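# Move eight wooden rods from jar into two trays

## Task

Remove all eight wooden rods from the stoneware jar, and end with exactly four of them resting within the blue tray and the other four resting within the red tray.

## Robot and tools

Robot: two arms, left_arm and right_arm, each ending in an identical five-finger right hand, so hand axes and numbers mean the same on both arms. In the scene frame the origin sits at table-top height between the arms, +z is up, +x points out over the table and left_arm is on the +y side (image sides do not follow these names). Bases: left_arm at (+0.098, +0.571, +0.089) m, right_arm at (-0.014, -0.563, +0.089) m. Each arm's poses, velocities, Hand target and offsets use that arm's own base frame; fixed cameras and the table use the scene frame.

Hand point: a point 0.05 m in front of the palm and 0.15 m out from the wrist flange. Its +z runs along the straight fingers, +y out of the palm, +x across the palm away from the thumb. Straight fingers extend 0.06 to 0.07 m past it along +z, with their centre lines 0.06 m toward -y. A wrist bracket on the little-finger side can strike things, and with fingers level the wrist may hang up to 0.13 m (palm down) below the point.

The 28-number row (all values in [-1, 1], always all 28 even if one arm moves): left_arm dx, dy, dz, rx, ry, rz; left hand little, ring, middle, index, thumb_bend, thumb_turn, force_limit, speed; then the same 14 for right_arm and its hand. dx..rz are an offset, not a pose: they are measured from that arm's Hand target as it stood when the action or move began, along the arm's base axes, with rotation about the Hand target position. Scale: 1.0 = 0.6 m or 180 degrees; rx, ry, rz form a single rotation vector. Sending the same offset again moves further. All six pose numbers at 0 re-requests the current Hand target. Orientation commands are clipped to within 32 degrees of the measured orientation each step.

Hand numbers are absolute targets, not offsets: fingers -1 open/straight to +1 curled; thumb_bend -1 straight to +1 bent; thumb_turn -1 beside palm to +1 opposite the fingers. force_limit maps -1..+1 to about 0..10 N at the fingertip (15 N for the two thumb motors); speed runs from near zero at -1 to full at +0.48 and above. No value means 'unchanged': to hold a hand, repeat its last executed eight numbers (before any has run, use hand_measured plus hand_force_limit and hand_speed). A motor starts only when its own target changes. For a soft grip close with speed -0.94 or less. With thumb_turn fully in, objects 0.035 to 0.065 m thick can be enclosed, handles down to about 0.025 m.

Tools:
- execute_actions(actions, cameras): actions is a list of actions; each action is up to 15 rows at 1/30 s each, a short table repeating its final row to fill 15 steps (0.5 s). Every row in an action counts from that action's start pose. Images come only with an empty list or when cameras names them.
- move(target, speed, blend, stop_force, zero, blocking, cameras): straight-line path toward target, one 28-number row or up to 15 rows, all offsets from the same starting Hand targets. speed in m/s, 0.002 to 3.2, default 0.25 (turns up to twice that in rad/s). blend in m rounds corners in a list. stop_force, 4 to 120 N, ends an arm's path when its wrist sensor feels that much push; leave it out when backing away from a contact or turning the hand. zero (default true) rezeros before the move. blocking=false returns early; not allowed with stop_force. Paths last 0.5 to 10 s and ignore obstacles and the other arm. The result adds a move: line such as done, off_target, moving, held or fault, plus limits (paced = pose clipped, held = steps withheld).
- wait(seconds 0 to 10), stop() to brake a running move, zoom_image(camera, region [x0, y0, x1, y1] pixels, at most 504 by 504), show_instructions(), zero_wrist_force(arm), finished_scene(scene 1 or 2; irreversible).

Cameras: cam_high, cam_left_wrist, cam_right_wrist, each 672x504; wrist images may lag behind motion.

Results: Hand target (last commanded pose, from which the next offsets start), end_effector_position in metres and end_effector_quat_wxyz, velocities, Joint positions and torques, Wrist force/torque in the flange axes (with the peak since last shown), hand_measured, hand_stopped_by (moving, target, force, stalled, fault) and hand_load_n in motor order. A lost grip shows as hand_load_n dropping near 0. The hand point often rests short of Hand target; send the gap as an offset if needed.

Avoid: letting rods fall, especially off the table (ends the scene); releasing parts while moving; fast hits or hard presses. The arms are stiff, so a target slightly beyond a firm contact can trigger a fault stop: 150 N (about plus or minus 25) net force or joint torque over its limit (wrist joints 47.5 N m, elbow 132) halts the arm for 10 s. Keep the hands and arms apart; closing one hand on the other's fingers counts as a press between arms and can fail the scene. Don't sweep a path close by an arm's own base. Holding loads or stretching out heats motors: MOTOR HOT at 70 °C, a 30 to 60 s brake at 85 °C. Use slow moves near contact, since speed raises impact force and overshoot.

Each tool is called after "Emit:" as a command line: name --argument value for each argument, lists and objects as JSON in quotes; but a table of rows of numbers goes row by row, as --pt "numbers of a row", without its own name.

Reference images:

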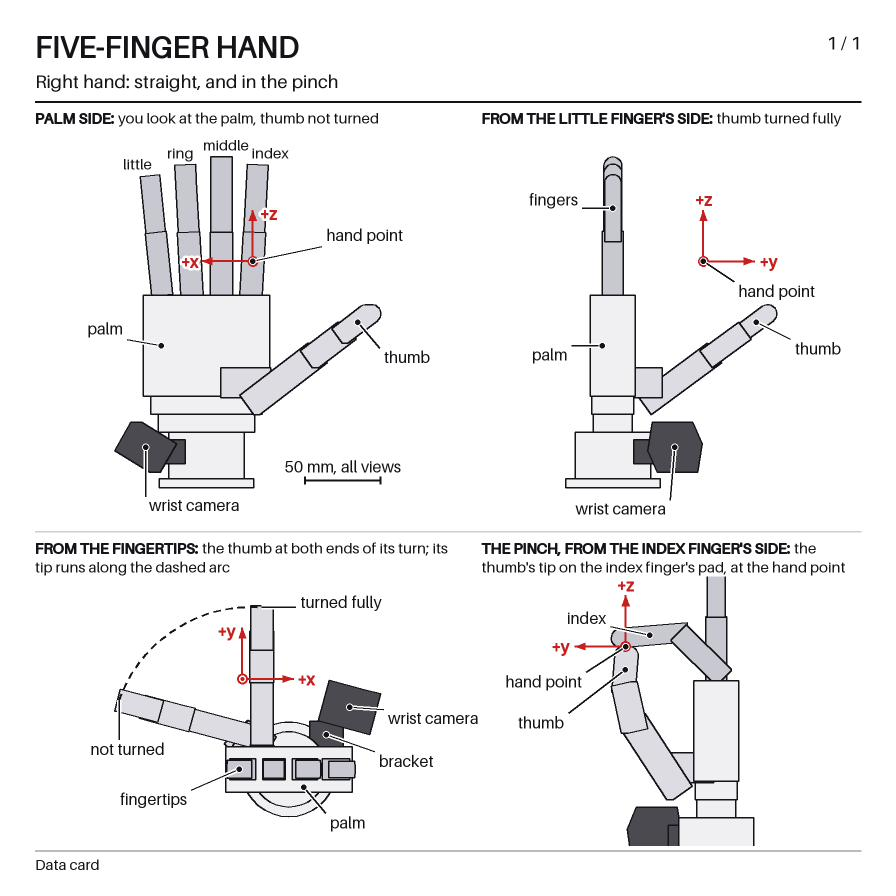

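## Session

Emit:
execute_actions --actions '[]'

Scene clock: 0.00 s.
left_arm: end_effector_position=(-0.0375, +0.5464, +0.5350) hand_measured=(-1.000, -1.000, -1.000, -1.000, -1.000, -1.000) hand_load_n=(+0.0, +0.0, +0.0, +0.0, +0.0, +0.0) hand_stopped_by=(target, target, target, target, target, target) hand_force_limit=0.00 hand_speed=-0.80 end_effector_quat_wxyz=(-0.118, -0.663, +0.739, -0.005) | right_arm: end_effector_position=(+0.1713, -0.4864, +0.5303) hand_measured=(-1.000, -1.000, -1.000, -1.000, -1.000, -1.000) hand_load_n=(+0.0, -0.5, +0.0, +0.0, +0.0, +0.0) hand_stopped_by=(target, target, target, target, target, target) hand_force_limit=0.00 hand_speed=-0.80 end_effector_quat_wxyz=(-0.074, +0.622, +0.770, +0.122)
Joint positions: left_arm=[1.138 -1.449 1.491 1.751 1.487 -1.906] | right_arm=[-1.717 -1.459 1.518 1.796 1.574 -1.93]
Joint velocities: within noise
Joint torques (N m): no reading
Motor temperatures (°C): left_arm=[31 26 34 35 31 29] | right_arm=[31 27 33 32 33 34]
Wrist force (N): no reading
Wrist torque (N m): no reading
Wrist force, peak (N): no reading
Hand target: left_arm -0.0375, +0.5464, +0.5350; -0.118, -0.663, +0.739, -0.005 | right_arm +0.1713, -0.4864, +0.5303; -0.074, +0.622, +0.770, +0.122

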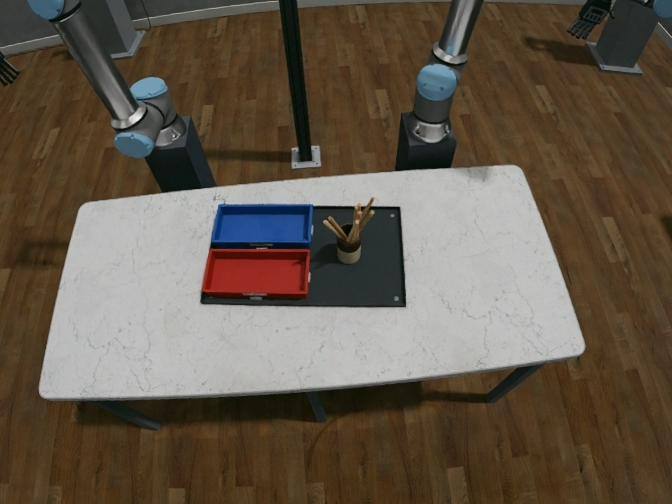

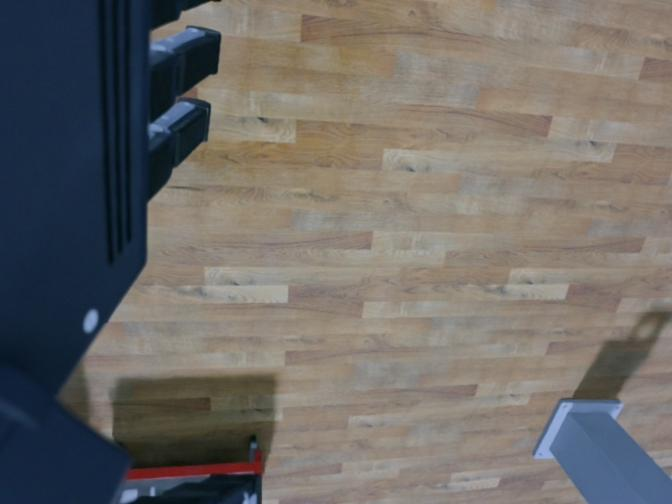

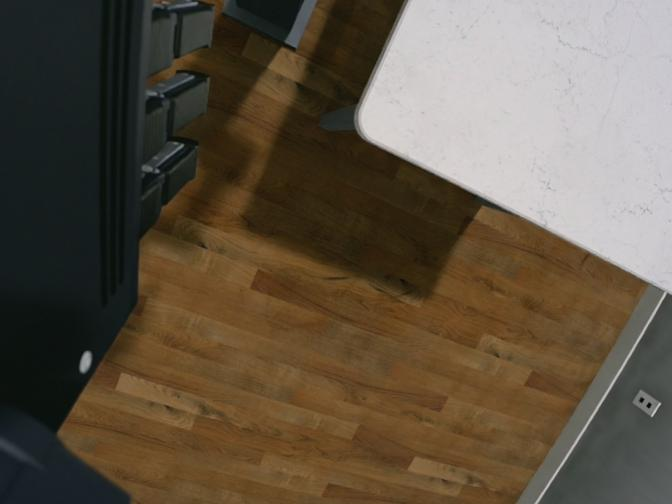

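Emit:
zoom_image --camera "cam_high" --region '[310, 180, 410, 280]'

Emit:
zoom_image --camera "cam_high" --region '[190, 180, 420, 320]'

Scaled by 5.040.

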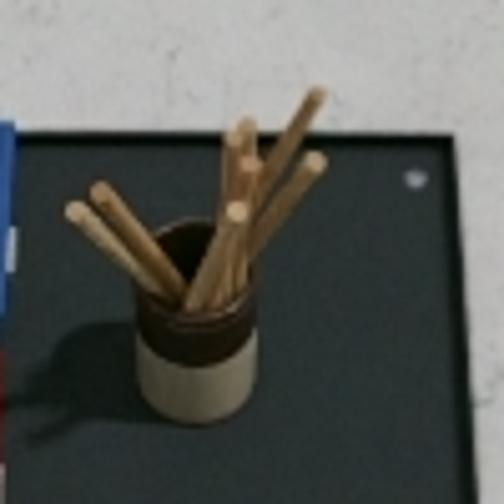

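Scaled by 2.191.

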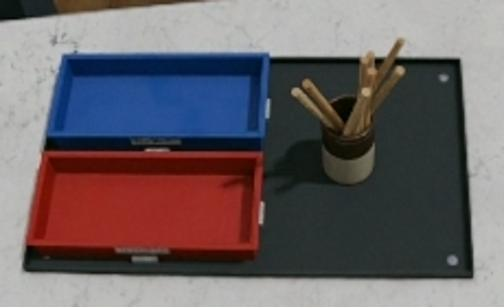

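Emit:
move --target '[0.75,-0.3333,-0.1667,-0.4424,-0.035,0.092,-1,-1,-1,-1,-1,-1,0,-0.8,0.7,0.6,-0.05,0.3077,-0.0739,-0.2947,-1,-1,-0.3,-0.3,0,1,0,0]' --speed 0.5

Scene clock: 303.13 s.
left_arm: end_effector_position=(+0.1602, +0.4616, +0.4934) hand_measured=(-1.000, -1.000, -1.000, -1.000, -1.000, -1.000) hand_load_n=(+0.0, +0.0, +0.0, +0.0, +0.0, +0.0) hand_stopped_by=(target, target, target, target, target, target) hand_force_limit=0.00 hand_speed=-0.80 end_effector_quat_wxyz=(+0.299, +0.643, -0.660, +0.249) | right_arm: end_effector_position=(+0.4496, -0.2478, +0.5105) hand_measured=(-1.000, -1.000, -0.300, -0.300, +0.000, +1.000) hand_load_n=(+0.0, +0.0, +0.0, +0.0, +0.0, +0.0) hand_stopped_by=(target, target, target, target, target, target) hand_force_limit=0.00 hand_speed=0.00 end_effector_quat_wxyz=(-0.166, +0.756, +0.477, +0.416)
Joint positions: left_arm=[0.943 -1.262 1.521 2.04 1.937 -2.032] | right_arm=[-1.314 -1.6 1.929 1.944 0.902 -1.123]
Joint torques (N m): left_arm=[11.59 -69.84 -54.22 0.37 -2.34 -0.72] | right_arm=[9.3 -15.82 -49.95 1.96 -4.16 3.89]
Wrist force (N): left_arm=[0.2 -0.5 0.1] | right_arm=[-1.0 -0.4 -0.6]
Wrist torque (N m): left_arm=[-0.16 -0.08 0.32] | right_arm=[-0.03 0.16 -0.29]
Wrist force, peak (N): left_arm=[-2.8 -8.0 2.1] | right_arm=[-0.8 -1.3 -0.5]
Hand target: left_arm +0.1602, +0.4616, +0.4934; +0.299, +0.643, -0.660, +0.249 (not the last commanded pose) | right_arm +0.4497, -0.2478, +0.5104; -0.166, +0.756, +0.477, +0.416 (not the last commanded pose)
Off the commanded pose: left_arm 0.283 m, 45 deg | right_arm 0.187 m, 26 deg.
move: held (left_arm; a check stopped the path), off_target (right_arm; braked when a check withheld steps of left_arm); limits=held
pose unreachable (left arm): on one or more control steps of this call, first in action 0 (counted from 0), this arm could not follow its commanded pose, so it was not sent that pose on those steps. It may still have moved: this result reports where it is.
cause: moving toward the commanded pose would bring two parts of the arm too close to each other (joints 4 (wrist 1) to 6 (wrist 3) lie between them).

Emit:
move --target '[0.4,-0.6,-0.1,0,0,0,-1,-1,-1,-1,-1,-1,0,-0.8,0.1833,0.83,-0.15,0.1028,-0.0247,-0.0985,-1,-1,-0.3,-0.3,0,1,0,0]' --speed 0.5

Scene clock: 316.20 s.
left_arm: end_effector_position=(+0.4002, +0.1016, +0.4334) hand_measured=(-1.000, -1.000, -1.000, -1.000, -1.000, -1.000) hand_load_n=(+0.0, +0.0, +0.0, +0.0, +0.0, +0.0) hand_stopped_by=(target, target, target, target, target, target) hand_force_limit=0.00 hand_speed=-0.80 end_effector_quat_wxyz=(+0.299, +0.643, -0.660, +0.249) | right_arm: end_effector_position=(+0.5597, +0.2502, +0.4205) hand_measured=(-1.000, -1.000, -0.300, -0.300, +0.000, +1.000) hand_load_n=(+0.0, +0.0, +0.0, +0.0, +0.0, +0.0) hand_stopped_by=(target, target, target, target, target, target) hand_force_limit=0.00 hand_speed=0.00 end_effector_quat_wxyz=(-0.200, +0.767, +0.289, +0.536)
Joint positions: left_arm=[0.186 -1.416 1.739 1.534 2.328 -2.815] | right_arm=[-0.11 -1.869 2.08 0.286 0.808 1.21]
Joint torques (N m): left_arm=[-10.66 -33.76 -53.54 0.53 -1.52 -2.82] | right_arm=[12.49 -35.72 -28 -1.25 2.72 3.75]
Wrist force (N): left_arm=[0.2 -0.9 -0.1] | right_arm=[-1.4 0.5 -1.1]
Wrist torque (N m): left_arm=[-0.19 -0.11 0.19] | right_arm=[0.14 0.10 -0.26]
Wrist force, peak (N): left_arm=[1.3 -2.1 1.4] | right_arm=[-1.6 2.7 -0.9]
Hand target: left_arm +0.4002, +0.1016, +0.4334; +0.299, +0.643, -0.660, +0.249 | right_arm +0.5597, +0.2502, +0.4204; -0.200, +0.767, +0.289, +0.536
Off the commanded pose: left_arm 0.000 m, 0 deg | right_arm 0.000 m, 0 deg.
move: done

Emit:
move --target '[-0.087,-0.409,-0.1565,-0.1779,-0.0876,0.2627,-1,-1,-1,-1,-1,-1,0,-0.8,-0.15,0.633,-0.2,0,0,0,-1,-1,-0.3,-0.3,0,1,0,0]' --speed 0.5 --cameras '["all"]'

Scene clock: 339.80 s.
left_arm: end_effector_position=(+0.3481, -0.1437, +0.3395) hand_measured=(-1.000, -1.000, -1.000, -1.000, -1.000, -1.000) hand_load_n=(+0.0, +0.0, +0.0, +0.0, +0.0, +0.0) hand_stopped_by=(target, target, target, target, target, target) hand_force_limit=0.00 hand_speed=-0.80 end_effector_quat_wxyz=(+0.247, +0.706, -0.293, +0.595) | right_arm: end_effector_position=(+0.4697, +0.6300, +0.3004) hand_measured=(-1.000, -1.000, -0.300, -0.300, +0.000, +1.000) hand_load_n=(+0.0, +0.0, +0.0, +0.0, +0.0, +0.0) hand_stopped_by=(target, target, target, target, target, target) hand_force_limit=0.00 hand_speed=0.00 end_effector_quat_wxyz=(-0.200, +0.767, +0.289, +0.536)
Joint positions: left_arm=[-0.519 -2.279 2.478 -0.022 1.835 -4.666] | right_arm=[0.814 -1.445 1.907 -0.109 1.662 1.602]
Joint torques (N m): left_arm=[-8.07 1.76 -31.99 1.79 -2.28 -2.97] | right_arm=[11.83 -32.26 -52.21 1.69 3.33 3.76]
Wrist force (N): left_arm=[0.1 -0.5 -0.4] | right_arm=[-1.6 0.8 -0.8]
Wrist torque (N m): left_arm=[-0.06 -0.26 0.32] | right_arm=[0.17 0.18 -0.26]
Wrist force, peak (N): left_arm=[0.3 -1.7 -0.5] | right_arm=[-1.5 2.1 -1.8]
Hand target: left_arm +0.3480, -0.1438, +0.3395; +0.247, +0.706, -0.293, +0.595 | right_arm +0.4697, +0.6300, +0.3004; -0.200, +0.767, +0.289, +0.536
Off the commanded pose: left_arm 0.000 m, 0 deg | right_arm 0.000 m, 0 deg.
move: done
camera_calibration:
cam_left_wrist: T_world_to_cam=[[-0.647121, -0.728234, 0.225633, 0.0453897], [-0.61882, 0.328864, -0.71338, 0.500144], [0.445304, -0.601269, -0.66346, 0.0994296], [0, 0, 0, 1]] pos_world=[0.294596, -0.0716413, 0.412519]
cam_right_wrist: T_world_to_cam=[[0.686445, -0.68596, 0.241354, 0.0370907], [-0.428487, -0.649717, -0.627907, 0.802877], [0.587531, 0.327607, -0.73992, -0.142888], [0, 0, 0, 1]] pos_world=[0.402513, 0.593897, 0.389455]

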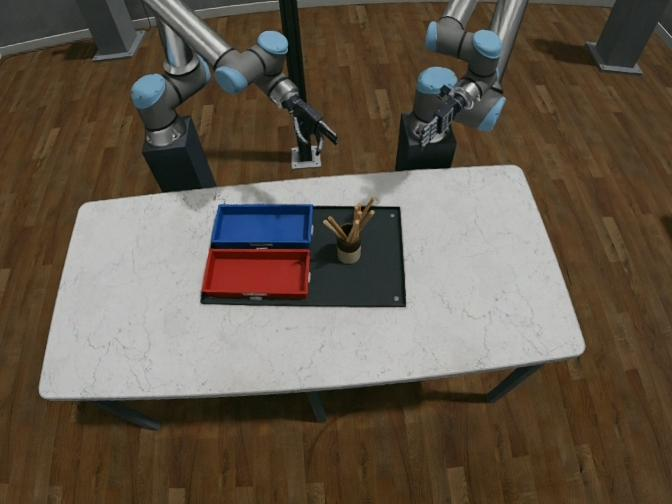

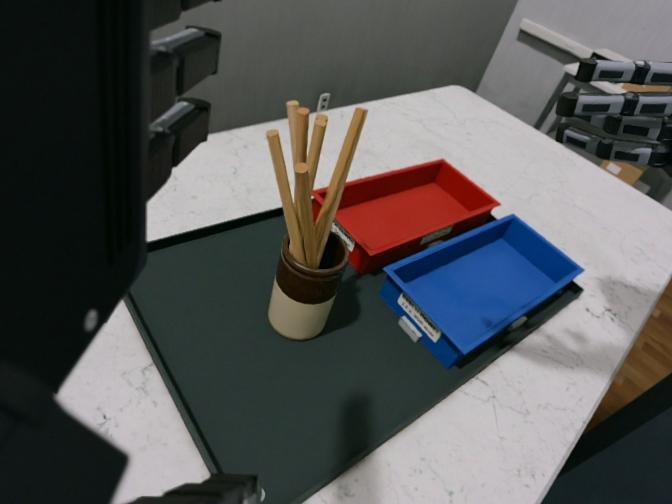

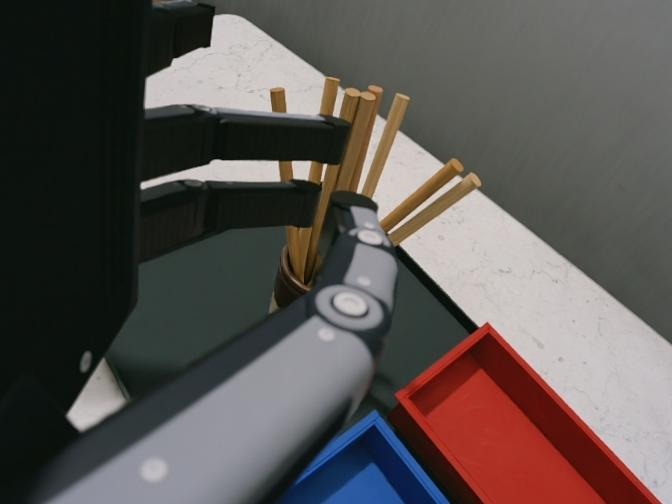

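Emit:
zoom_image --camera "cam_left_wrist" --region '[220, 80, 420, 350]'

Emit:
zoom_image --camera "cam_right_wrist" --region '[240, 60, 500, 320]'

Emit:
zoom_image --camera "cam_high" --region '[310, 180, 410, 280]'

Scaled by 1.867.

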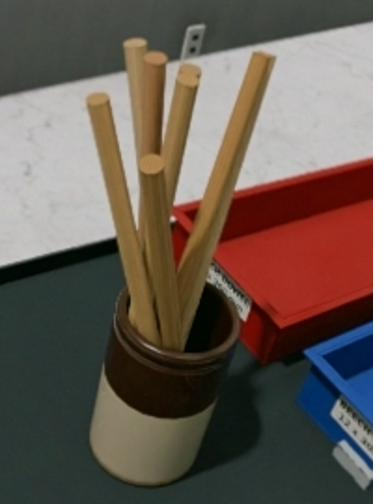

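Scaled by 1.938.

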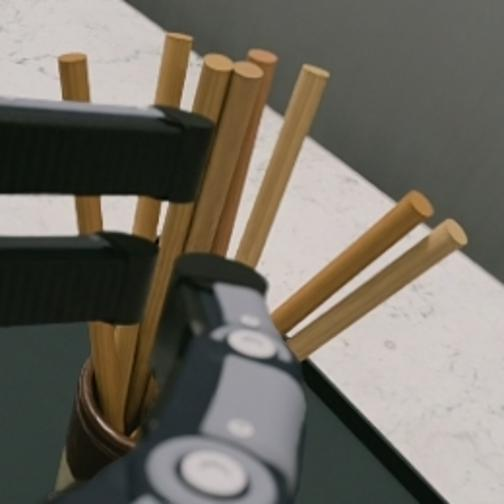

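Scaled by 5.040.

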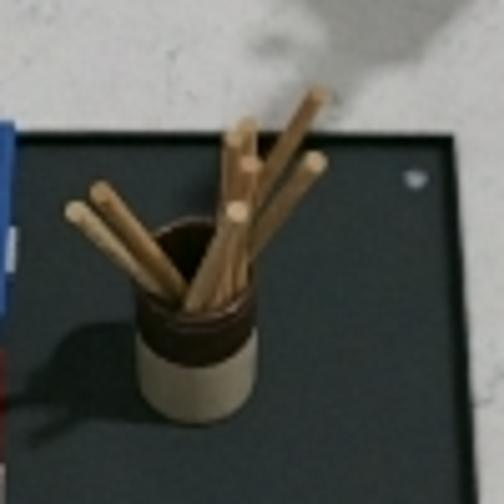

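Emit:
move --target '[0,0,0,0,0,0,-1,-1,-1,-1,-1,-1,0,-0.8,0.0685,-0.1565,-0.049,0.4353,0.2118,-0.3958,-1,-1,-0.3,-0.3,0,1,0,0]' --speed 0.6

Scene clock: 442.47 s.
left_arm: end_effector_position=(+0.3481, -0.1437, +0.3395) hand_measured=(-1.000, -1.000, -1.000, -1.000, -1.000, -1.000) hand_load_n=(+0.0, +0.5, +0.0, +0.0, +0.0, +0.0) hand_stopped_by=(target, target, target, target, target, target) hand_force_limit=0.00 hand_speed=-0.80 end_effector_quat_wxyz=(+0.247, +0.706, -0.293, +0.595) | right_arm: end_effector_position=(+0.5108, +0.5361, +0.2711) hand_measured=(-1.000, -1.000, -0.300, -0.300, +0.000, +1.000) hand_load_n=(+0.0, +0.0, +0.0, +0.0, +0.0, +0.0) hand_stopped_by=(target, target, target, target, target, target) hand_force_limit=0.00 hand_speed=0.00 end_effector_quat_wxyz=(-0.354, +0.613, -0.611, +0.354)
Joint positions: left_arm=[-0.519 -2.279 2.478 -0.022 1.835 -4.666] | right_arm=[0.723 -1.381 1.796 0.237 2.18 3.552]
Joint torques (N m): left_arm=[-9.52 -0.4 -32.94 1.79 -2.62 -2.6] | right_arm=[-8.09 -37.1 -51.56 2.95 -2.64 3.97]
Wrist force (N): left_arm=[0.0 -0.6 -0.5] | right_arm=[0.4 1.7 -1.1]
Wrist torque (N m): left_arm=[-0.08 -0.23 0.31] | right_arm=[0.06 0.11 -0.03]
Wrist force, peak (N): left_arm=[-0.3 -0.9 -0.4] | right_arm=[-0.8 2.3 -1.5]
Hand target: left_arm +0.3481, -0.1437, +0.3395; +0.247, +0.706, -0.293, +0.595 | right_arm +0.5108, +0.5361, +0.2710; -0.354, +0.613, -0.611, +0.354
Off the commanded pose: left_arm 0.000 m, 0 deg | right_arm 0.000 m, 0 deg.
move: done

Emit:
move --target '[0,0,0,0,0,0,-1,-1,-1,-1,-1,-1,0,-0.8,0.2427,0.1017,-0.2917,0.5404,-0.0258,-0.2167,-1,-1,-0.3,-0.3,0,1,0,0]' --speed 0.6 --cameras '["all"]'

Scene clock: 450.13 s.
left_arm: end_effector_position=(+0.3481, -0.1437, +0.3395) hand_measured=(-1.000, -1.000, -1.000, -1.000, -1.000, -1.000) hand_load_n=(+0.0, +0.0, +0.0, +0.0, +0.0, +0.0) hand_stopped_by=(target, target, target, target, target, target) hand_force_limit=0.00 hand_speed=-0.80 end_effector_quat_wxyz=(+0.247, +0.706, -0.293, +0.595) | right_arm: end_effector_position=(+0.6564, +0.5971, +0.0961) hand_measured=(-1.000, -1.000, -0.300, -0.300, +0.000, +1.000) hand_load_n=(+0.0, +0.0, +0.0, +0.0, +0.0, +0.0) hand_stopped_by=(target, target, target, target, target, target) hand_force_limit=0.00 hand_speed=0.00 end_effector_quat_wxyz=(+0.584, +0.079, +0.801, +0.107)
Joint positions: left_arm=[-0.519 -2.279 2.478 -0.022 1.835 -4.666] | right_arm=[0.661 -1.006 1.927 -0.567 2.12 5.183]
Joint torques (N m): left_arm=[-7.98 0.39 -33.01 1.86 -2.49 -2.7] | right_arm=[12.05 -57.08 -38.95 0.98 3.73 3.96]
Wrist force (N): left_arm=[0.1 -0.5 -0.2] | right_arm=[2.2 -0.4 -1.2]
Wrist torque (N m): left_arm=[-0.07 -0.23 0.30] | right_arm=[0.07 0.02 0.14]
Wrist force, peak (N): left_arm=[-0.6 -1.0 -0.1] | right_arm=[3.5 0.0 -0.7]
Hand target: left_arm +0.3481, -0.1437, +0.3395; +0.247, +0.706, -0.293, +0.595 | right_arm +0.6564, +0.5971, +0.0960; +0.584, +0.079, +0.801, +0.107
Off the commanded pose: left_arm 0.000 m, 0 deg | right_arm 0.000 m, 0 deg.
move: done
camera_calibration:
cam_left_wrist: T_world_to_cam=[[-0.647053, -0.728293, 0.225635, 0.0452917], [-0.618833, 0.32878, -0.713407, 0.500187], [0.445385, -0.601242, -0.663431, 0.0993352], [0, 0, 0, 1]] pos_world=[0.294596, -0.0717414, 0.412519]
cam_right_wrist: T_world_to_cam=[[-0.0933438, 0.995017, 0.0350543, -0.536374], [-0.204735, -0.0536382, 0.977347, 0.0760733], [0.974357, 0.0840524, 0.208721, -0.592562], [0, 0, 0, 1]] pos_world=[0.542874, 0.587588, 0.0681324]

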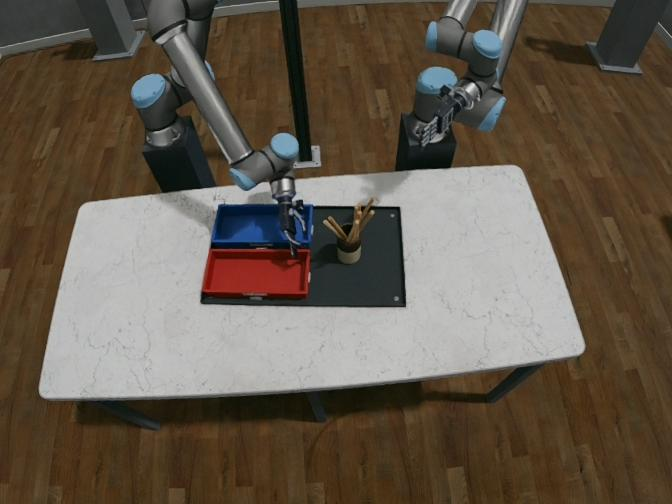

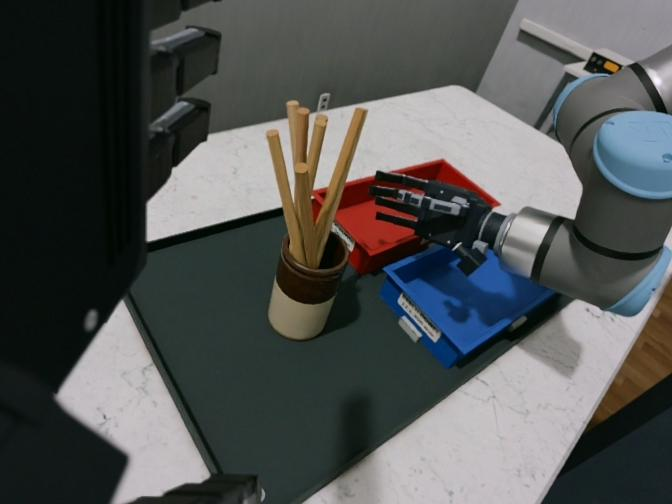

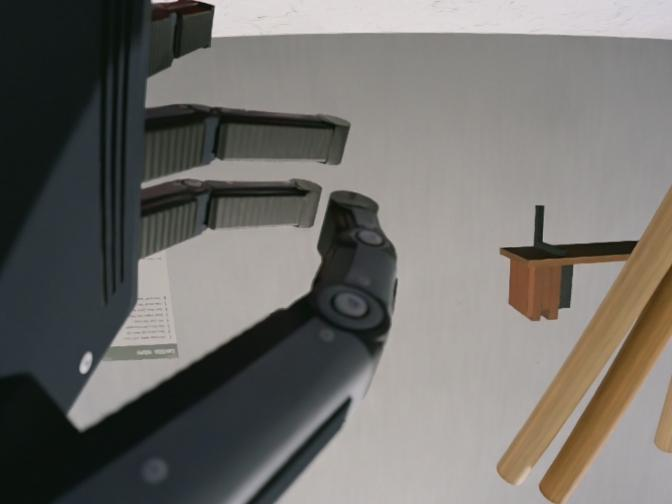

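Emit:
move --target '[0,0,0,0,0,0,-1,-1,-1,-1,-1,-1,0,-0.8,0.0127,0.1135,0.0272,0,0,0,-1,-1,-0.3,-0.3,0,1,0,0]' --speed 0.3 --cameras '["cam_right_wrist", "cam_left_wrist"]'

Scene clock: 467.90 s.
left_arm: end_effector_position=(+0.3481, -0.1437, +0.3395) hand_measured=(-1.000, -1.000, -1.000, -1.000, -1.000, -1.000) hand_load_n=(+0.0, +0.0, +0.0, +0.0, +0.0, +0.0) hand_stopped_by=(target, target, target, target, target, target) hand_force_limit=0.00 hand_speed=-0.80 end_effector_quat_wxyz=(+0.247, +0.706, -0.293, +0.595) | right_arm: end_effector_position=(+0.6640, +0.6651, +0.1123) hand_measured=(-1.000, -1.000, -0.300, -0.300, +0.000, +1.000) hand_load_n=(+0.0, +0.0, +0.0, +0.0, +0.0, +0.0) hand_stopped_by=(target, target, target, target, target, target) hand_force_limit=0.00 hand_speed=0.00 end_effector_quat_wxyz=(+0.584, +0.079, +0.801, +0.107)
Joint positions: left_arm=[-0.519 -2.279 2.478 -0.022 1.835 -4.666] | right_arm=[0.732 -0.957 1.789 -0.462 2.186 5.213]
Joint torques (N m): left_arm=[-8.73 1.18 -33.23 1.74 -2.55 -2.72] | right_arm=[12.93 -62.44 -42.57 2.17 3.48 3.94]
Wrist force (N): left_arm=[0.2 -0.5 -0.4] | right_arm=[2.0 -0.8 -1.2]
Wrist torque (N m): left_arm=[-0.06 -0.25 0.32] | right_arm=[-0.05 0.11 0.08]
Wrist force, peak (N): left_arm=[-0.2 -1.1 -0.4] | right_arm=[2.7 -0.6 -1.2]
Hand target: left_arm +0.3481, -0.1437, +0.3395; +0.247, +0.706, -0.293, +0.595 | right_arm +0.6640, +0.6652, +0.1123; +0.584, +0.079, +0.801, +0.107
Off the commanded pose: left_arm 0.000 m, 0 deg | right_arm 0.000 m, 0 deg.
move: done
camera_calibration:
cam_left_wrist: T_world_to_cam=[[-0.647053, -0.728293, 0.225635, 0.0452917], [-0.618833, 0.32878, -0.713407, 0.500187], [0.445385, -0.601242, -0.663431, 0.0993352], [0, 0, 0, 1]] pos_world=[0.294596, -0.0717414, 0.412519]
cam_right_wrist: T_world_to_cam=[[-0.0932883, 0.995014, 0.0352774, -0.603942], [-0.204723, -0.0538447, 0.977338, 0.0655734], [0.974364, 0.0839521, 0.208725, -0.609003], [0, 0, 0, 1]] pos_world=[0.550474, 0.655588, 0.0843325]
Images, in order (width x height): cam_left_wrist 672x504, cam_right_wrist 672x504.

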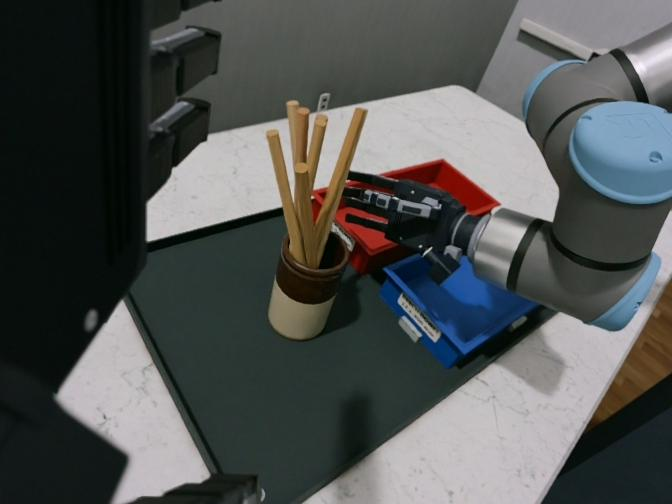

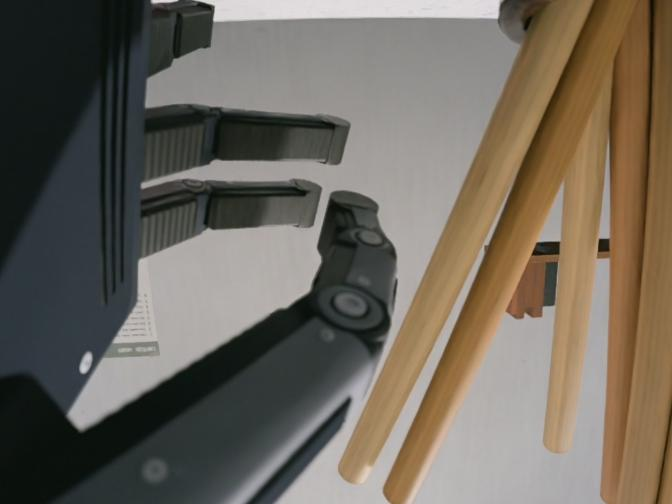

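Emit:
move --pt "0 0 0 0 0 0 -1 -1 -1 -1 -1 -1 0 -0.8 -0.0048 0.0494 0.0153 0 0 0 -1 -1 -0.3 -0.3 0 1 0 0" --pt "0 0 0 0 0 0 -1 -1 -1 -1 -1 -1 0 -0.8 -0.0048 0.0494 0.0153 0 0 0 0 0 0.5 0.5 0 1 0.2 -0.5" --speed 0.1 --cameras '["cam_right_wrist", "cam_left_wrist"]'

Scene clock: 498.67 s.
left_arm: end_effector_position=(+0.3481, -0.1437, +0.3395) hand_measured=(-1.000, -1.000, -1.000, -1.000, -1.000, -1.000) hand_load_n=(+0.0, +0.0, +0.0, +0.0, +0.0, +0.0) hand_stopped_by=(target, target, target, target, target, target) hand_force_limit=0.00 hand_speed=-0.80 end_effector_quat_wxyz=(+0.247, +0.706, -0.293, +0.595) | right_arm: end_effector_position=(+0.6611, +0.6949, +0.1215) hand_measured=(-0.040, +0.000, +0.048, +0.100, +0.000, +1.000) hand_load_n=(+2.0, +0.0, +0.0, +0.0, -0.5, +0.0) hand_stopped_by=(force, target, force, force, target, target) hand_force_limit=0.20 hand_speed=-0.50 end_effector_quat_wxyz=(+0.584, +0.079, +0.801, +0.107)
Joint positions: left_arm=[-0.519 -2.279 2.478 -0.022 1.835 -4.666] | right_arm=[0.766 -0.939 1.732 -0.415 2.218 5.228]
Joint torques (N m): left_arm=[-9.41 -0.24 -32.87 1.71 -2.35 -2.56] | right_arm=[9.7 -66.74 -41.72 1.12 0.84 3.71]
Wrist force (N): left_arm=[-0.1 -0.5 -0.2] | right_arm=[1.9 -2.7 -0.6]
Wrist torque (N m): left_arm=[-0.07 -0.23 0.31] | right_arm=[-0.08 0.05 -0.04]
Wrist force, peak (N): left_arm=[0.1 -1.1 -0.1] | right_arm=[1.9 -4.4 0.5]
Hand target: left_arm +0.3481, -0.1437, +0.3395; +0.247, +0.706, -0.293, +0.595 | right_arm +0.6611, +0.6949, +0.1215; +0.584, +0.079, +0.801, +0.107
Off the commanded pose: left_arm 0.000 m, 0 deg | right_arm 0.000 m, 0 deg.
move: done
camera_calibration:
cam_left_wrist: T_world_to_cam=[[-0.647053, -0.728293, 0.225635, 0.0452917], [-0.618833, 0.32878, -0.713407, 0.500187], [0.445385, -0.601242, -0.663431, 0.0993352], [0, 0, 0, 1]] pos_world=[0.294596, -0.0717414, 0.412519]
cam_right_wrist: T_world_to_cam=[[-0.0931712, 0.995028, 0.0352003, -0.634245], [-0.204736, -0.0537455, 0.97734, 0.0575523], [0.974373, 0.0838532, 0.208726, -0.610633], [0, 0, 0, 1]] pos_world=[0.547674, 0.685388, 0.0935325]
Images, in order (width x height): cam_left_wrist 672x504, cam_right_wrist 672x504.

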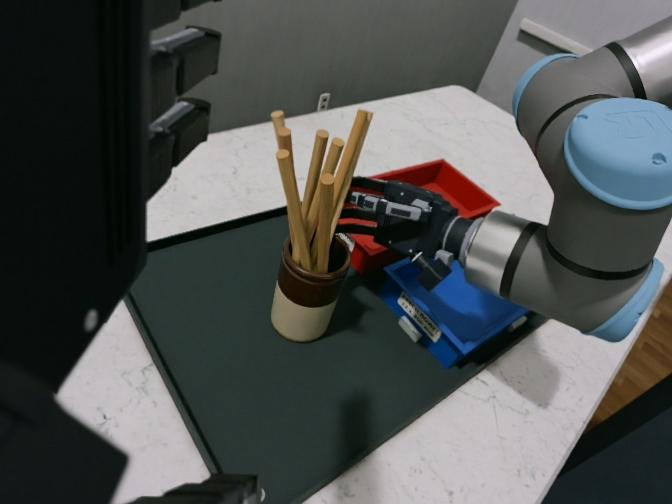

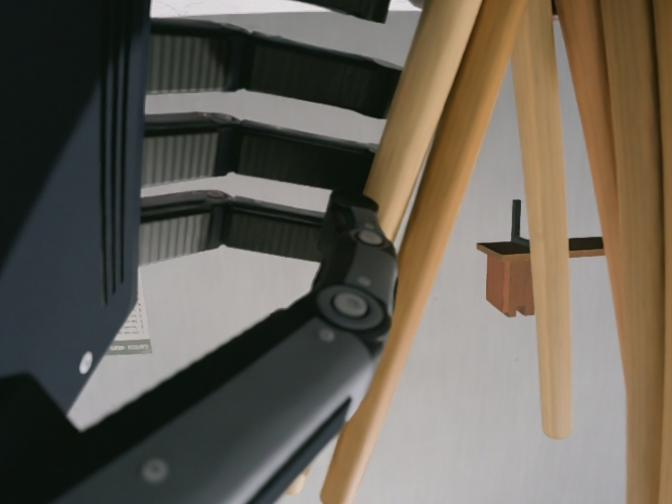

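Emit:
zoom_image --camera "cam_right_wrist" --region '[250, 0, 550, 300]'

Emit:
zoom_image --camera "cam_left_wrist" --region '[240, 90, 480, 290]'

Scaled by 1.680.

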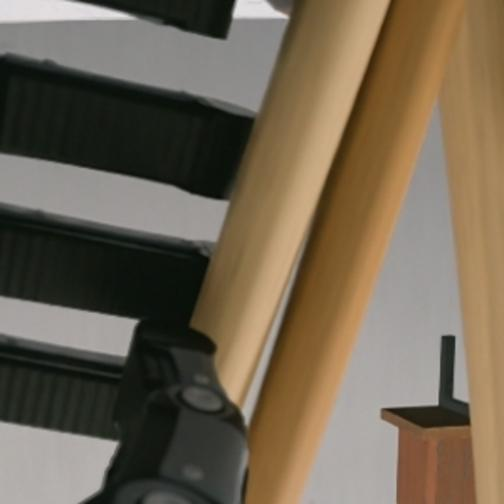

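Scaled by 2.100.

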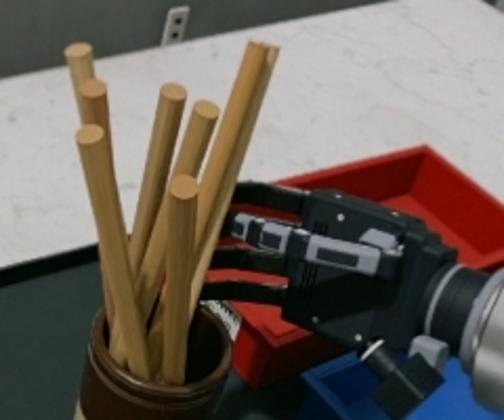

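Emit:
move --pt "0 0 0 0 0 0 -1 -1 -1 -1 -1 -1 0 -0.8 0 0 0 0 0 0 -0.25 -0.25 -0.2 -0.2 0 1 0.2 -0.3" --pt "0 0 0 0 0 0 -1 -1 -1 -1 -1 -1 0 -0.8 0 0.0153 0.0042 0 0 0 -0.25 -0.25 -0.2 -0.2 0 1 0.2 -0.3" --pt "0 0 0 0 0 0 -1 -1 -1 -1 -1 -1 0 -0.8 0 0.0153 0.0042 0 0 0 -0.25 0 0.6 0.6 0 1 0.3 -0.5" --speed 0.1 --cameras '["cam_right_wrist", "cam_left_wrist"]'

Scene clock: 525.57 s.
left_arm: end_effector_position=(+0.3481, -0.1437, +0.3395) hand_measured=(-1.000, -1.000, -1.000, -1.000, -1.000, -1.000) hand_load_n=(+0.0, +0.0, +0.0, +0.0, +0.0, +0.0) hand_stopped_by=(target, target, target, target, target, target) hand_force_limit=0.00 hand_speed=-0.80 end_effector_quat_wxyz=(+0.247, +0.706, -0.293, +0.595) | right_arm: end_effector_position=(+0.6611, +0.7041, +0.1240) hand_measured=(-0.250, -0.002, +0.024, +0.070, -0.002, +1.000) hand_load_n=(+2.5, +6.5, +1.5, +9.0, +9.5, +1.5) hand_stopped_by=(target, force, force, force, target, target) hand_force_limit=0.30 hand_speed=-0.50 end_effector_quat_wxyz=(+0.584, +0.079, +0.801, +0.107)
Joint positions: left_arm=[-0.519 -2.279 2.478 -0.022 1.835 -4.666] | right_arm=[0.775 -0.932 1.713 -0.4 2.226 5.233]
Joint torques (N m): left_arm=[-8.65 0.47 -33.26 1.77 -2.3 -2.44] | right_arm=[16.16 -65.28 -44.13 2.05 2.73 4.19]
Wrist force (N): left_arm=[0.3 -0.6 -0.5] | right_arm=[0.2 -3.2 0.4]
Wrist torque (N m): left_arm=[-0.07 -0.27 0.32] | right_arm=[-0.03 -0.16 -0.20]
Wrist force, peak (N): left_arm=[0.0 -0.9 -0.8] | right_arm=[1.2 -3.5 0.1]
Hand target: left_arm +0.3481, -0.1437, +0.3395; +0.247, +0.706, -0.293, +0.595 | right_arm +0.6611, +0.7041, +0.1240; +0.584, +0.079, +0.801, +0.107
Off the commanded pose: left_arm 0.000 m, 0 deg | right_arm 0.000 m, 0 deg.
move: done
camera_calibration:
cam_left_wrist: T_world_to_cam=[[-0.647053, -0.728293, 0.225635, 0.0452917], [-0.618833, 0.32878, -0.713407, 0.500187], [0.445385, -0.601242, -0.663431, 0.0993352], [0, 0, 0, 1]] pos_world=[0.294596, -0.0717414, 0.412519]
cam_right_wrist: T_world_to_cam=[[-0.0932883, 0.995014, 0.0352774, -0.643421], [-0.204723, -0.0538447, 0.977338, 0.0556653], [0.974364, 0.0839521, 0.208725, -0.611991], [0, 0, 0, 1]] pos_world=[0.547674, 0.694588, 0.0960325]
Images, in order (width x height): cam_left_wrist 672x504, cam_right_wrist 672x504.

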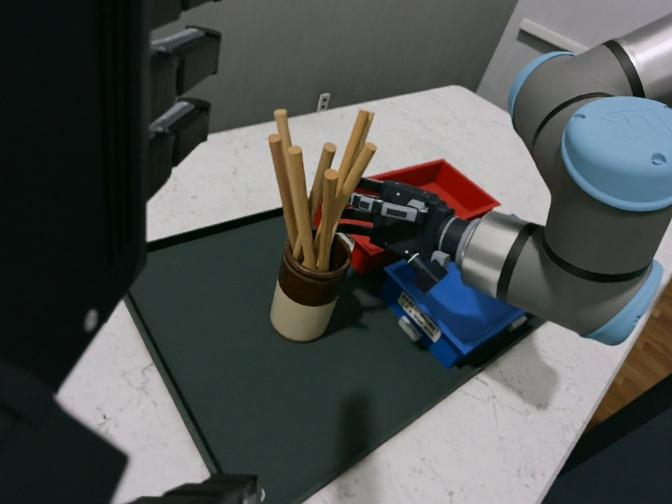

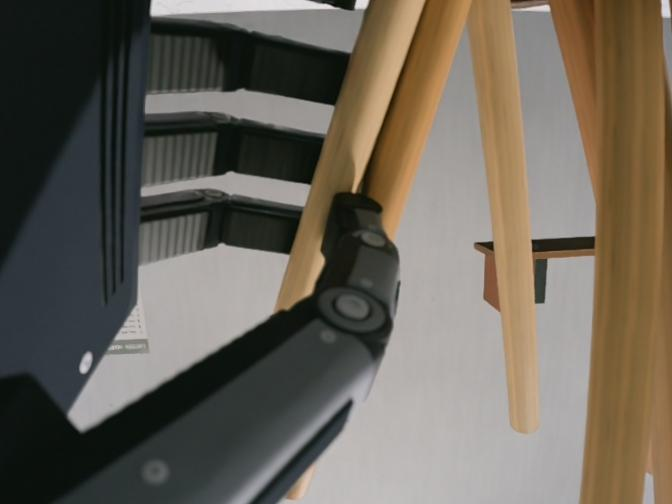

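Emit:
move --target '[0,0,0,0,0,0,-1,-1,-1,-1,-1,-1,0,-0.8,0.0205,-0.0169,0.0611,0,0,0,-0.25,0,0.6,0.6,0,1,0.3,-0.5]' --speed 0.1 --cameras '["cam_right_wrist", "cam_left_wrist"]'

Scene clock: 530.83 s.
left_arm: end_effector_position=(+0.3481, -0.1437, +0.3395) hand_measured=(-1.000, -1.000, -1.000, -1.000, -1.000, -1.000) hand_load_n=(+0.0, +0.0, +0.0, -0.5, +0.0, +0.0) hand_stopped_by=(target, target, target, target, target, target) hand_force_limit=0.00 hand_speed=-0.80 end_effector_quat_wxyz=(+0.247, +0.706, -0.293, +0.595) | right_arm: end_effector_position=(+0.6734, +0.6940, +0.1605) hand_measured=(-0.250, -0.002, +0.024, +0.070, -0.002, +1.000) hand_load_n=(+0.0, +2.0, +0.5, +11.5, +8.0, +1.5) hand_stopped_by=(target, force, force, force, target, target) hand_force_limit=0.30 hand_speed=-0.50 end_effector_quat_wxyz=(+0.584, +0.079, +0.801, +0.107)
Joint positions: left_arm=[-0.519 -2.279 2.478 -0.022 1.835 -4.666] | right_arm=[0.753 -0.977 1.708 -0.356 2.206 5.223]
Joint torques (N m): left_arm=[-8.15 1.87 -33.4 1.48 -2.33 -2.38] | right_arm=[-6.7 -102.26 -45.16 1.5 -3.13 -3.71]
Wrist force (N): left_arm=[0.1 -0.7 -0.4] | right_arm=[1.9 -0.8 -1.6]
Wrist torque (N m): left_arm=[-0.08 -0.23 0.31] | right_arm=[-0.01 0.19 0.23]
Wrist force, peak (N): left_arm=[-0.1 -0.7 -0.8] | right_arm=[3.6 -2.5 0.2]
Hand target: left_arm +0.3481, -0.1437, +0.3395; +0.247, +0.706, -0.293, +0.595 | right_arm +0.6734, +0.6939, +0.1607; +0.584, +0.079, +0.801, +0.107
Off the commanded pose: left_arm 0.000 m, 0 deg | right_arm 0.000 m, 0 deg.
move: done
camera_calibration:
cam_left_wrist: T_world_to_cam=[[-0.647053, -0.728293, 0.225635, 0.0452917], [-0.618833, 0.32878, -0.713407, 0.500187], [0.445385, -0.601242, -0.663431, 0.0993352], [0, 0, 0, 1]] pos_world=[0.294596, -0.0717414, 0.412519]
cam_right_wrist: T_world_to_cam=[[-0.0932883, 0.995014, 0.0352774, -0.633521], [-0.204723, -0.0538447, 0.977338, 0.0219462], [0.974364, 0.0839521, 0.208725, -0.630648], [0, 0, 0, 1]] pos_world=[0.559874, 0.684488, 0.132532]
Images, in order (width x height): cam_left_wrist 672x504, cam_right_wrist 672x504.

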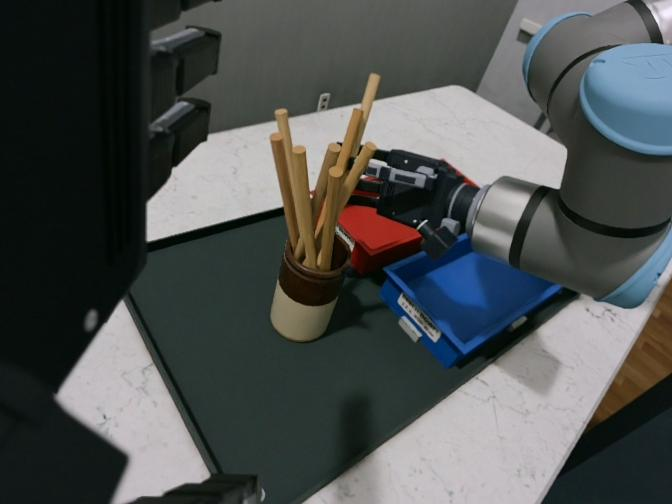

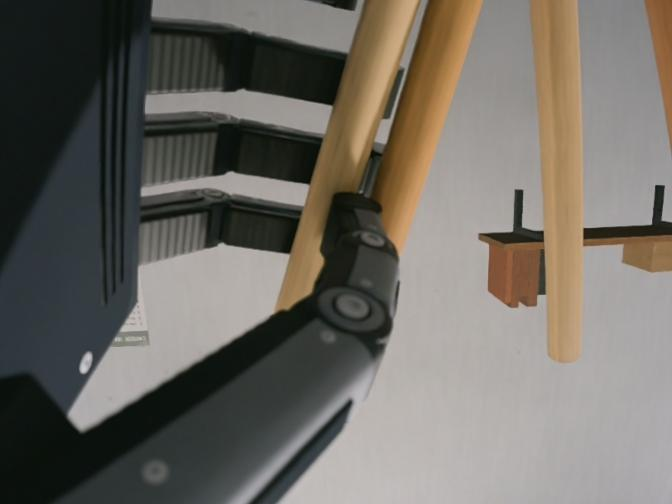

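Emit:
move --target '[0,0,0,0,0,0,-1,-1,-1,-1,-1,-1,0,-0.8,0.0667,-0.055,0.22,0,0,0,-0.25,0,0.6,0.6,0,1,0.3,-0.5]' --speed 0.3 --cameras '["cam_right_wrist", "cam_left_wrist", "cam_high"]'

Scene clock: 538.50 s.
left_arm: end_effector_position=(+0.3481, -0.1437, +0.3395) hand_measured=(-1.000, -1.000, -1.000, -1.000, -1.000, -1.000) hand_load_n=(+0.0, +0.0, +0.0, +0.0, +0.0, +0.0) hand_stopped_by=(target, target, target, target, target, target) hand_force_limit=0.00 hand_speed=-0.80 end_effector_quat_wxyz=(+0.247, +0.706, -0.293, +0.595) | right_arm: end_effector_position=(+0.7134, +0.6610, +0.2925) hand_measured=(-0.250, -0.002, +0.024, +0.070, -0.002, +1.000) hand_load_n=(+0.0, +2.0, +0.0, +11.0, +8.0, +1.0) hand_stopped_by=(target, force, force, force, target, target) hand_force_limit=0.30 hand_speed=-0.50 end_effector_quat_wxyz=(+0.584, +0.079, +0.801, +0.107)
Joint positions: left_arm=[-0.519 -2.279 2.478 -0.022 1.835 -4.666] | right_arm=[0.682 -1.113 1.647 -0.176 2.14 5.192]
Joint torques (N m): left_arm=[-8.2 0.76 -33.79 1.36 -2.53 -2.42] | right_arm=[-8.63 -95.67 -49.86 1.79 -2.98 -4.08]
Wrist force (N): left_arm=[-0.1 -0.6 -0.5] | right_arm=[2.3 -0.9 -1.2]
Wrist torque (N m): left_arm=[-0.07 -0.21 0.30] | right_arm=[-0.04 -0.01 0.28]
Wrist force, peak (N): left_arm=[-0.1 -1.1 -0.6] | right_arm=[4.5 -1.0 -1.3]
Hand target: left_arm +0.3481, -0.1437, +0.3395; +0.247, +0.706, -0.293, +0.595 | right_arm +0.7135, +0.6609, +0.2927; +0.584, +0.079, +0.801, +0.107
Off the commanded pose: left_arm 0.000 m, 0 deg | right_arm 0.000 m, 0 deg.
move: done
camera_calibration:
cam_left_wrist: T_world_to_cam=[[-0.647053, -0.728293, 0.225635, 0.0452917], [-0.618833, 0.32878, -0.713407, 0.500187], [0.445385, -0.601242, -0.663431, 0.0993352], [0, 0, 0, 1]] pos_world=[0.294596, -0.0717414, 0.412519]
cam_right_wrist: T_world_to_cam=[[-0.0932883, 0.995014, 0.0352774, -0.601611], [-0.204723, -0.0538447, 0.977338, -0.10065], [0.974364, 0.0839521, 0.208725, -0.694404], [0, 0, 0, 1]] pos_world=[0.599874, 0.651488, 0.264532]

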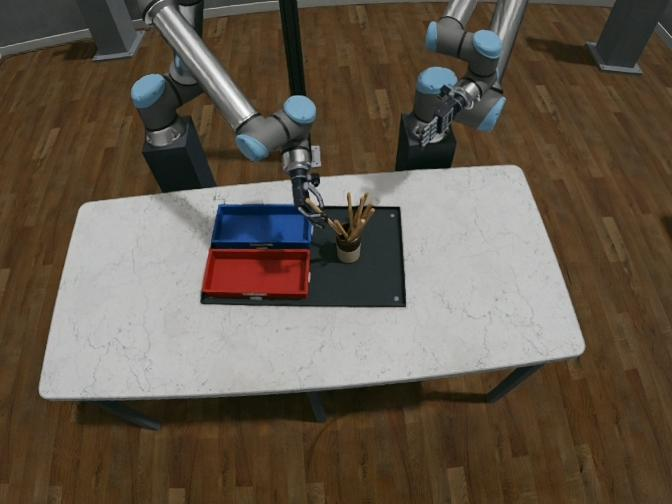

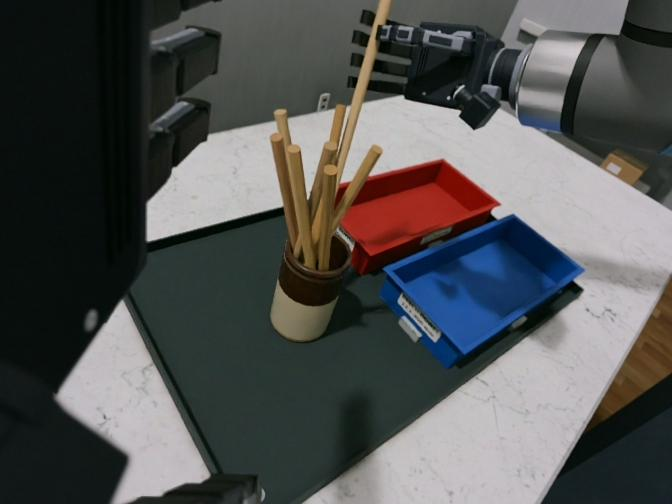

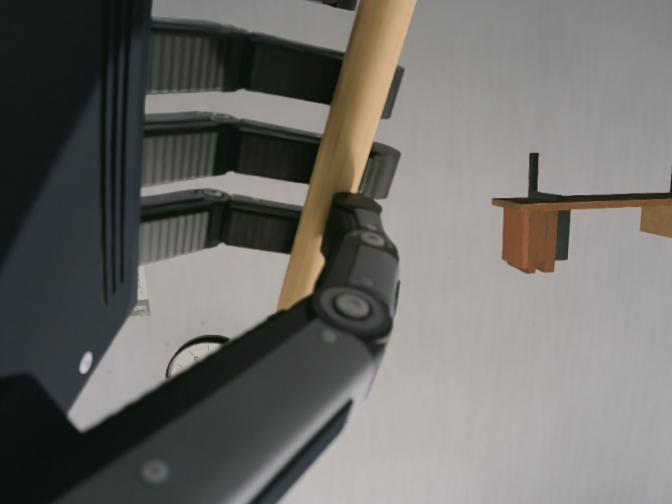

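Emit:
zoom_image --camera "cam_left_wrist" --region '[250, 60, 430, 300]'

Emit:
zoom_image --camera "cam_high" --region '[290, 180, 390, 280]'

Scaled by 2.100.

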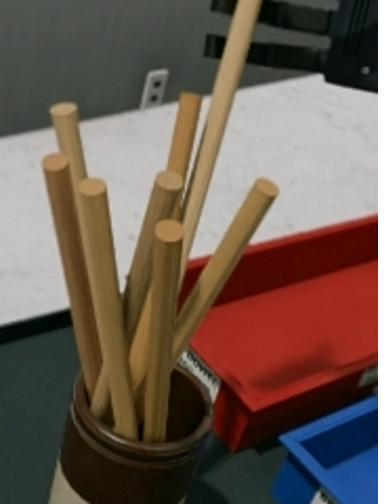

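Scaled by 5.040.

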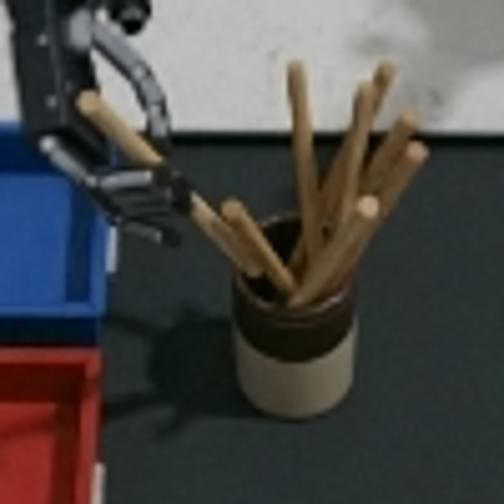

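Emit:
move --target '[0,0,0,0,0,0,-1,-1,-1,-1,-1,-1,0,-0.8,-0.3375,-0.2417,-0.0867,-0.5005,0.1101,0.2609,-0.25,0,0.6,0.6,0,1,0.3,-0.5]' --speed 0.5 --cameras '["cam_right_wrist", "cam_left_wrist", "cam_high"]'

Scene clock: 574.20 s.
left_arm: end_effector_position=(+0.3481, -0.1437, +0.3395) hand_measured=(-1.000, -1.000, -1.000, -1.000, -1.000, -1.000) hand_load_n=(+0.0, +0.0, +0.0, +0.0, +0.0, +0.0) hand_stopped_by=(target, target, target, target, target, target) hand_force_limit=0.00 hand_speed=-0.80 end_effector_quat_wxyz=(+0.247, +0.706, -0.293, +0.595) | right_arm: end_effector_position=(+0.5110, +0.5159, +0.2407) hand_measured=(-0.250, -0.002, +0.024, +0.070, -0.002, +1.000) hand_load_n=(+0.0, +2.0, +0.5, +11.0, +8.5, +1.0) hand_stopped_by=(target, force, force, force, target, target) hand_force_limit=0.30 hand_speed=-0.50 end_effector_quat_wxyz=(+0.257, -0.619, +0.685, -0.285)
Joint positions: left_arm=[-0.519 -2.279 2.478 -0.022 1.835 -4.666] | right_arm=[0.659 -1.298 1.709 0.531 2.081 3.732]
Joint torques (N m): left_arm=[-9.38 0.31 -34.11 1.59 -2.37 -2.02] | right_arm=[13.44 -43.59 -51.2 4.2 4.13 -3.41]
Wrist force (N): left_arm=[0.1 -0.4 -0.5] | right_arm=[0.8 1.5 -0.6]
Wrist torque (N m): left_arm=[-0.04 -0.24 0.32] | right_arm=[0.14 -0.03 0.27]
Wrist force, peak (N): left_arm=[0.3 -1.0 -0.3] | right_arm=[2.8 -0.6 -1.1]
Hand target: left_arm +0.3481, -0.1437, +0.3395; +0.247, +0.706, -0.293, +0.595 | right_arm +0.5110, +0.5159, +0.2407; +0.257, -0.619, +0.685, -0.285
Off the commanded pose: left_arm 0.000 m, 0 deg | right_arm 0.000 m, 0 deg.
move: done
camera_calibration:
cam_left_wrist: T_world_to_cam=[[-0.647053, -0.728293, 0.225635, 0.0452917], [-0.618833, 0.32878, -0.713407, 0.500187], [0.445385, -0.601242, -0.663431, 0.0993352], [0, 0, 0, 1]] pos_world=[0.294596, -0.0717414, 0.412519]
cam_right_wrist: T_world_to_cam=[[-0.719418, -0.175342, -0.672081, 0.619761], [-0.402617, 0.893741, 0.197804, -0.299339], [0.565983, 0.412895, -0.713569, -0.213301], [0, 0, 0, 1]] pos_world=[0.446073, 0.464273, 0.323535]

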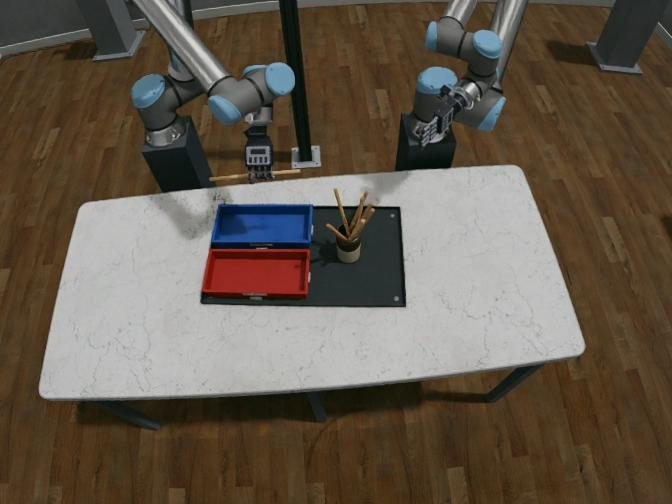

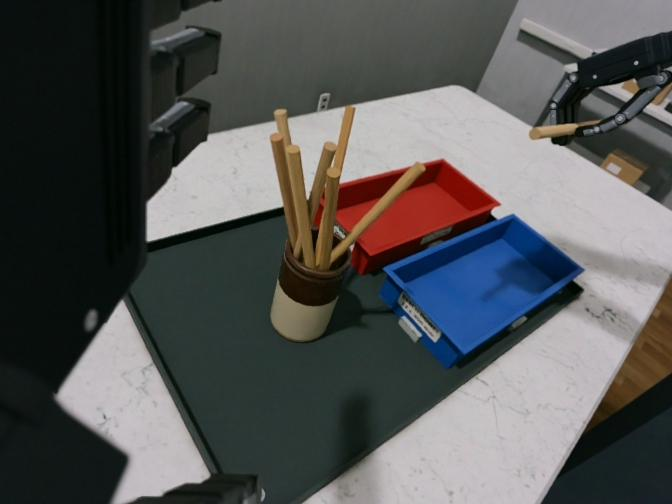

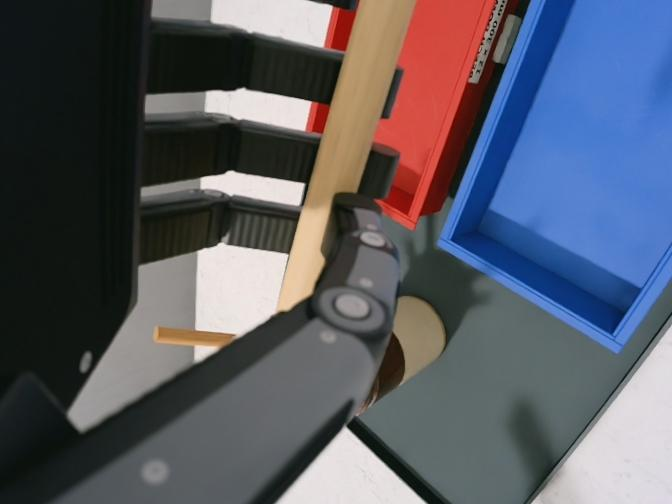

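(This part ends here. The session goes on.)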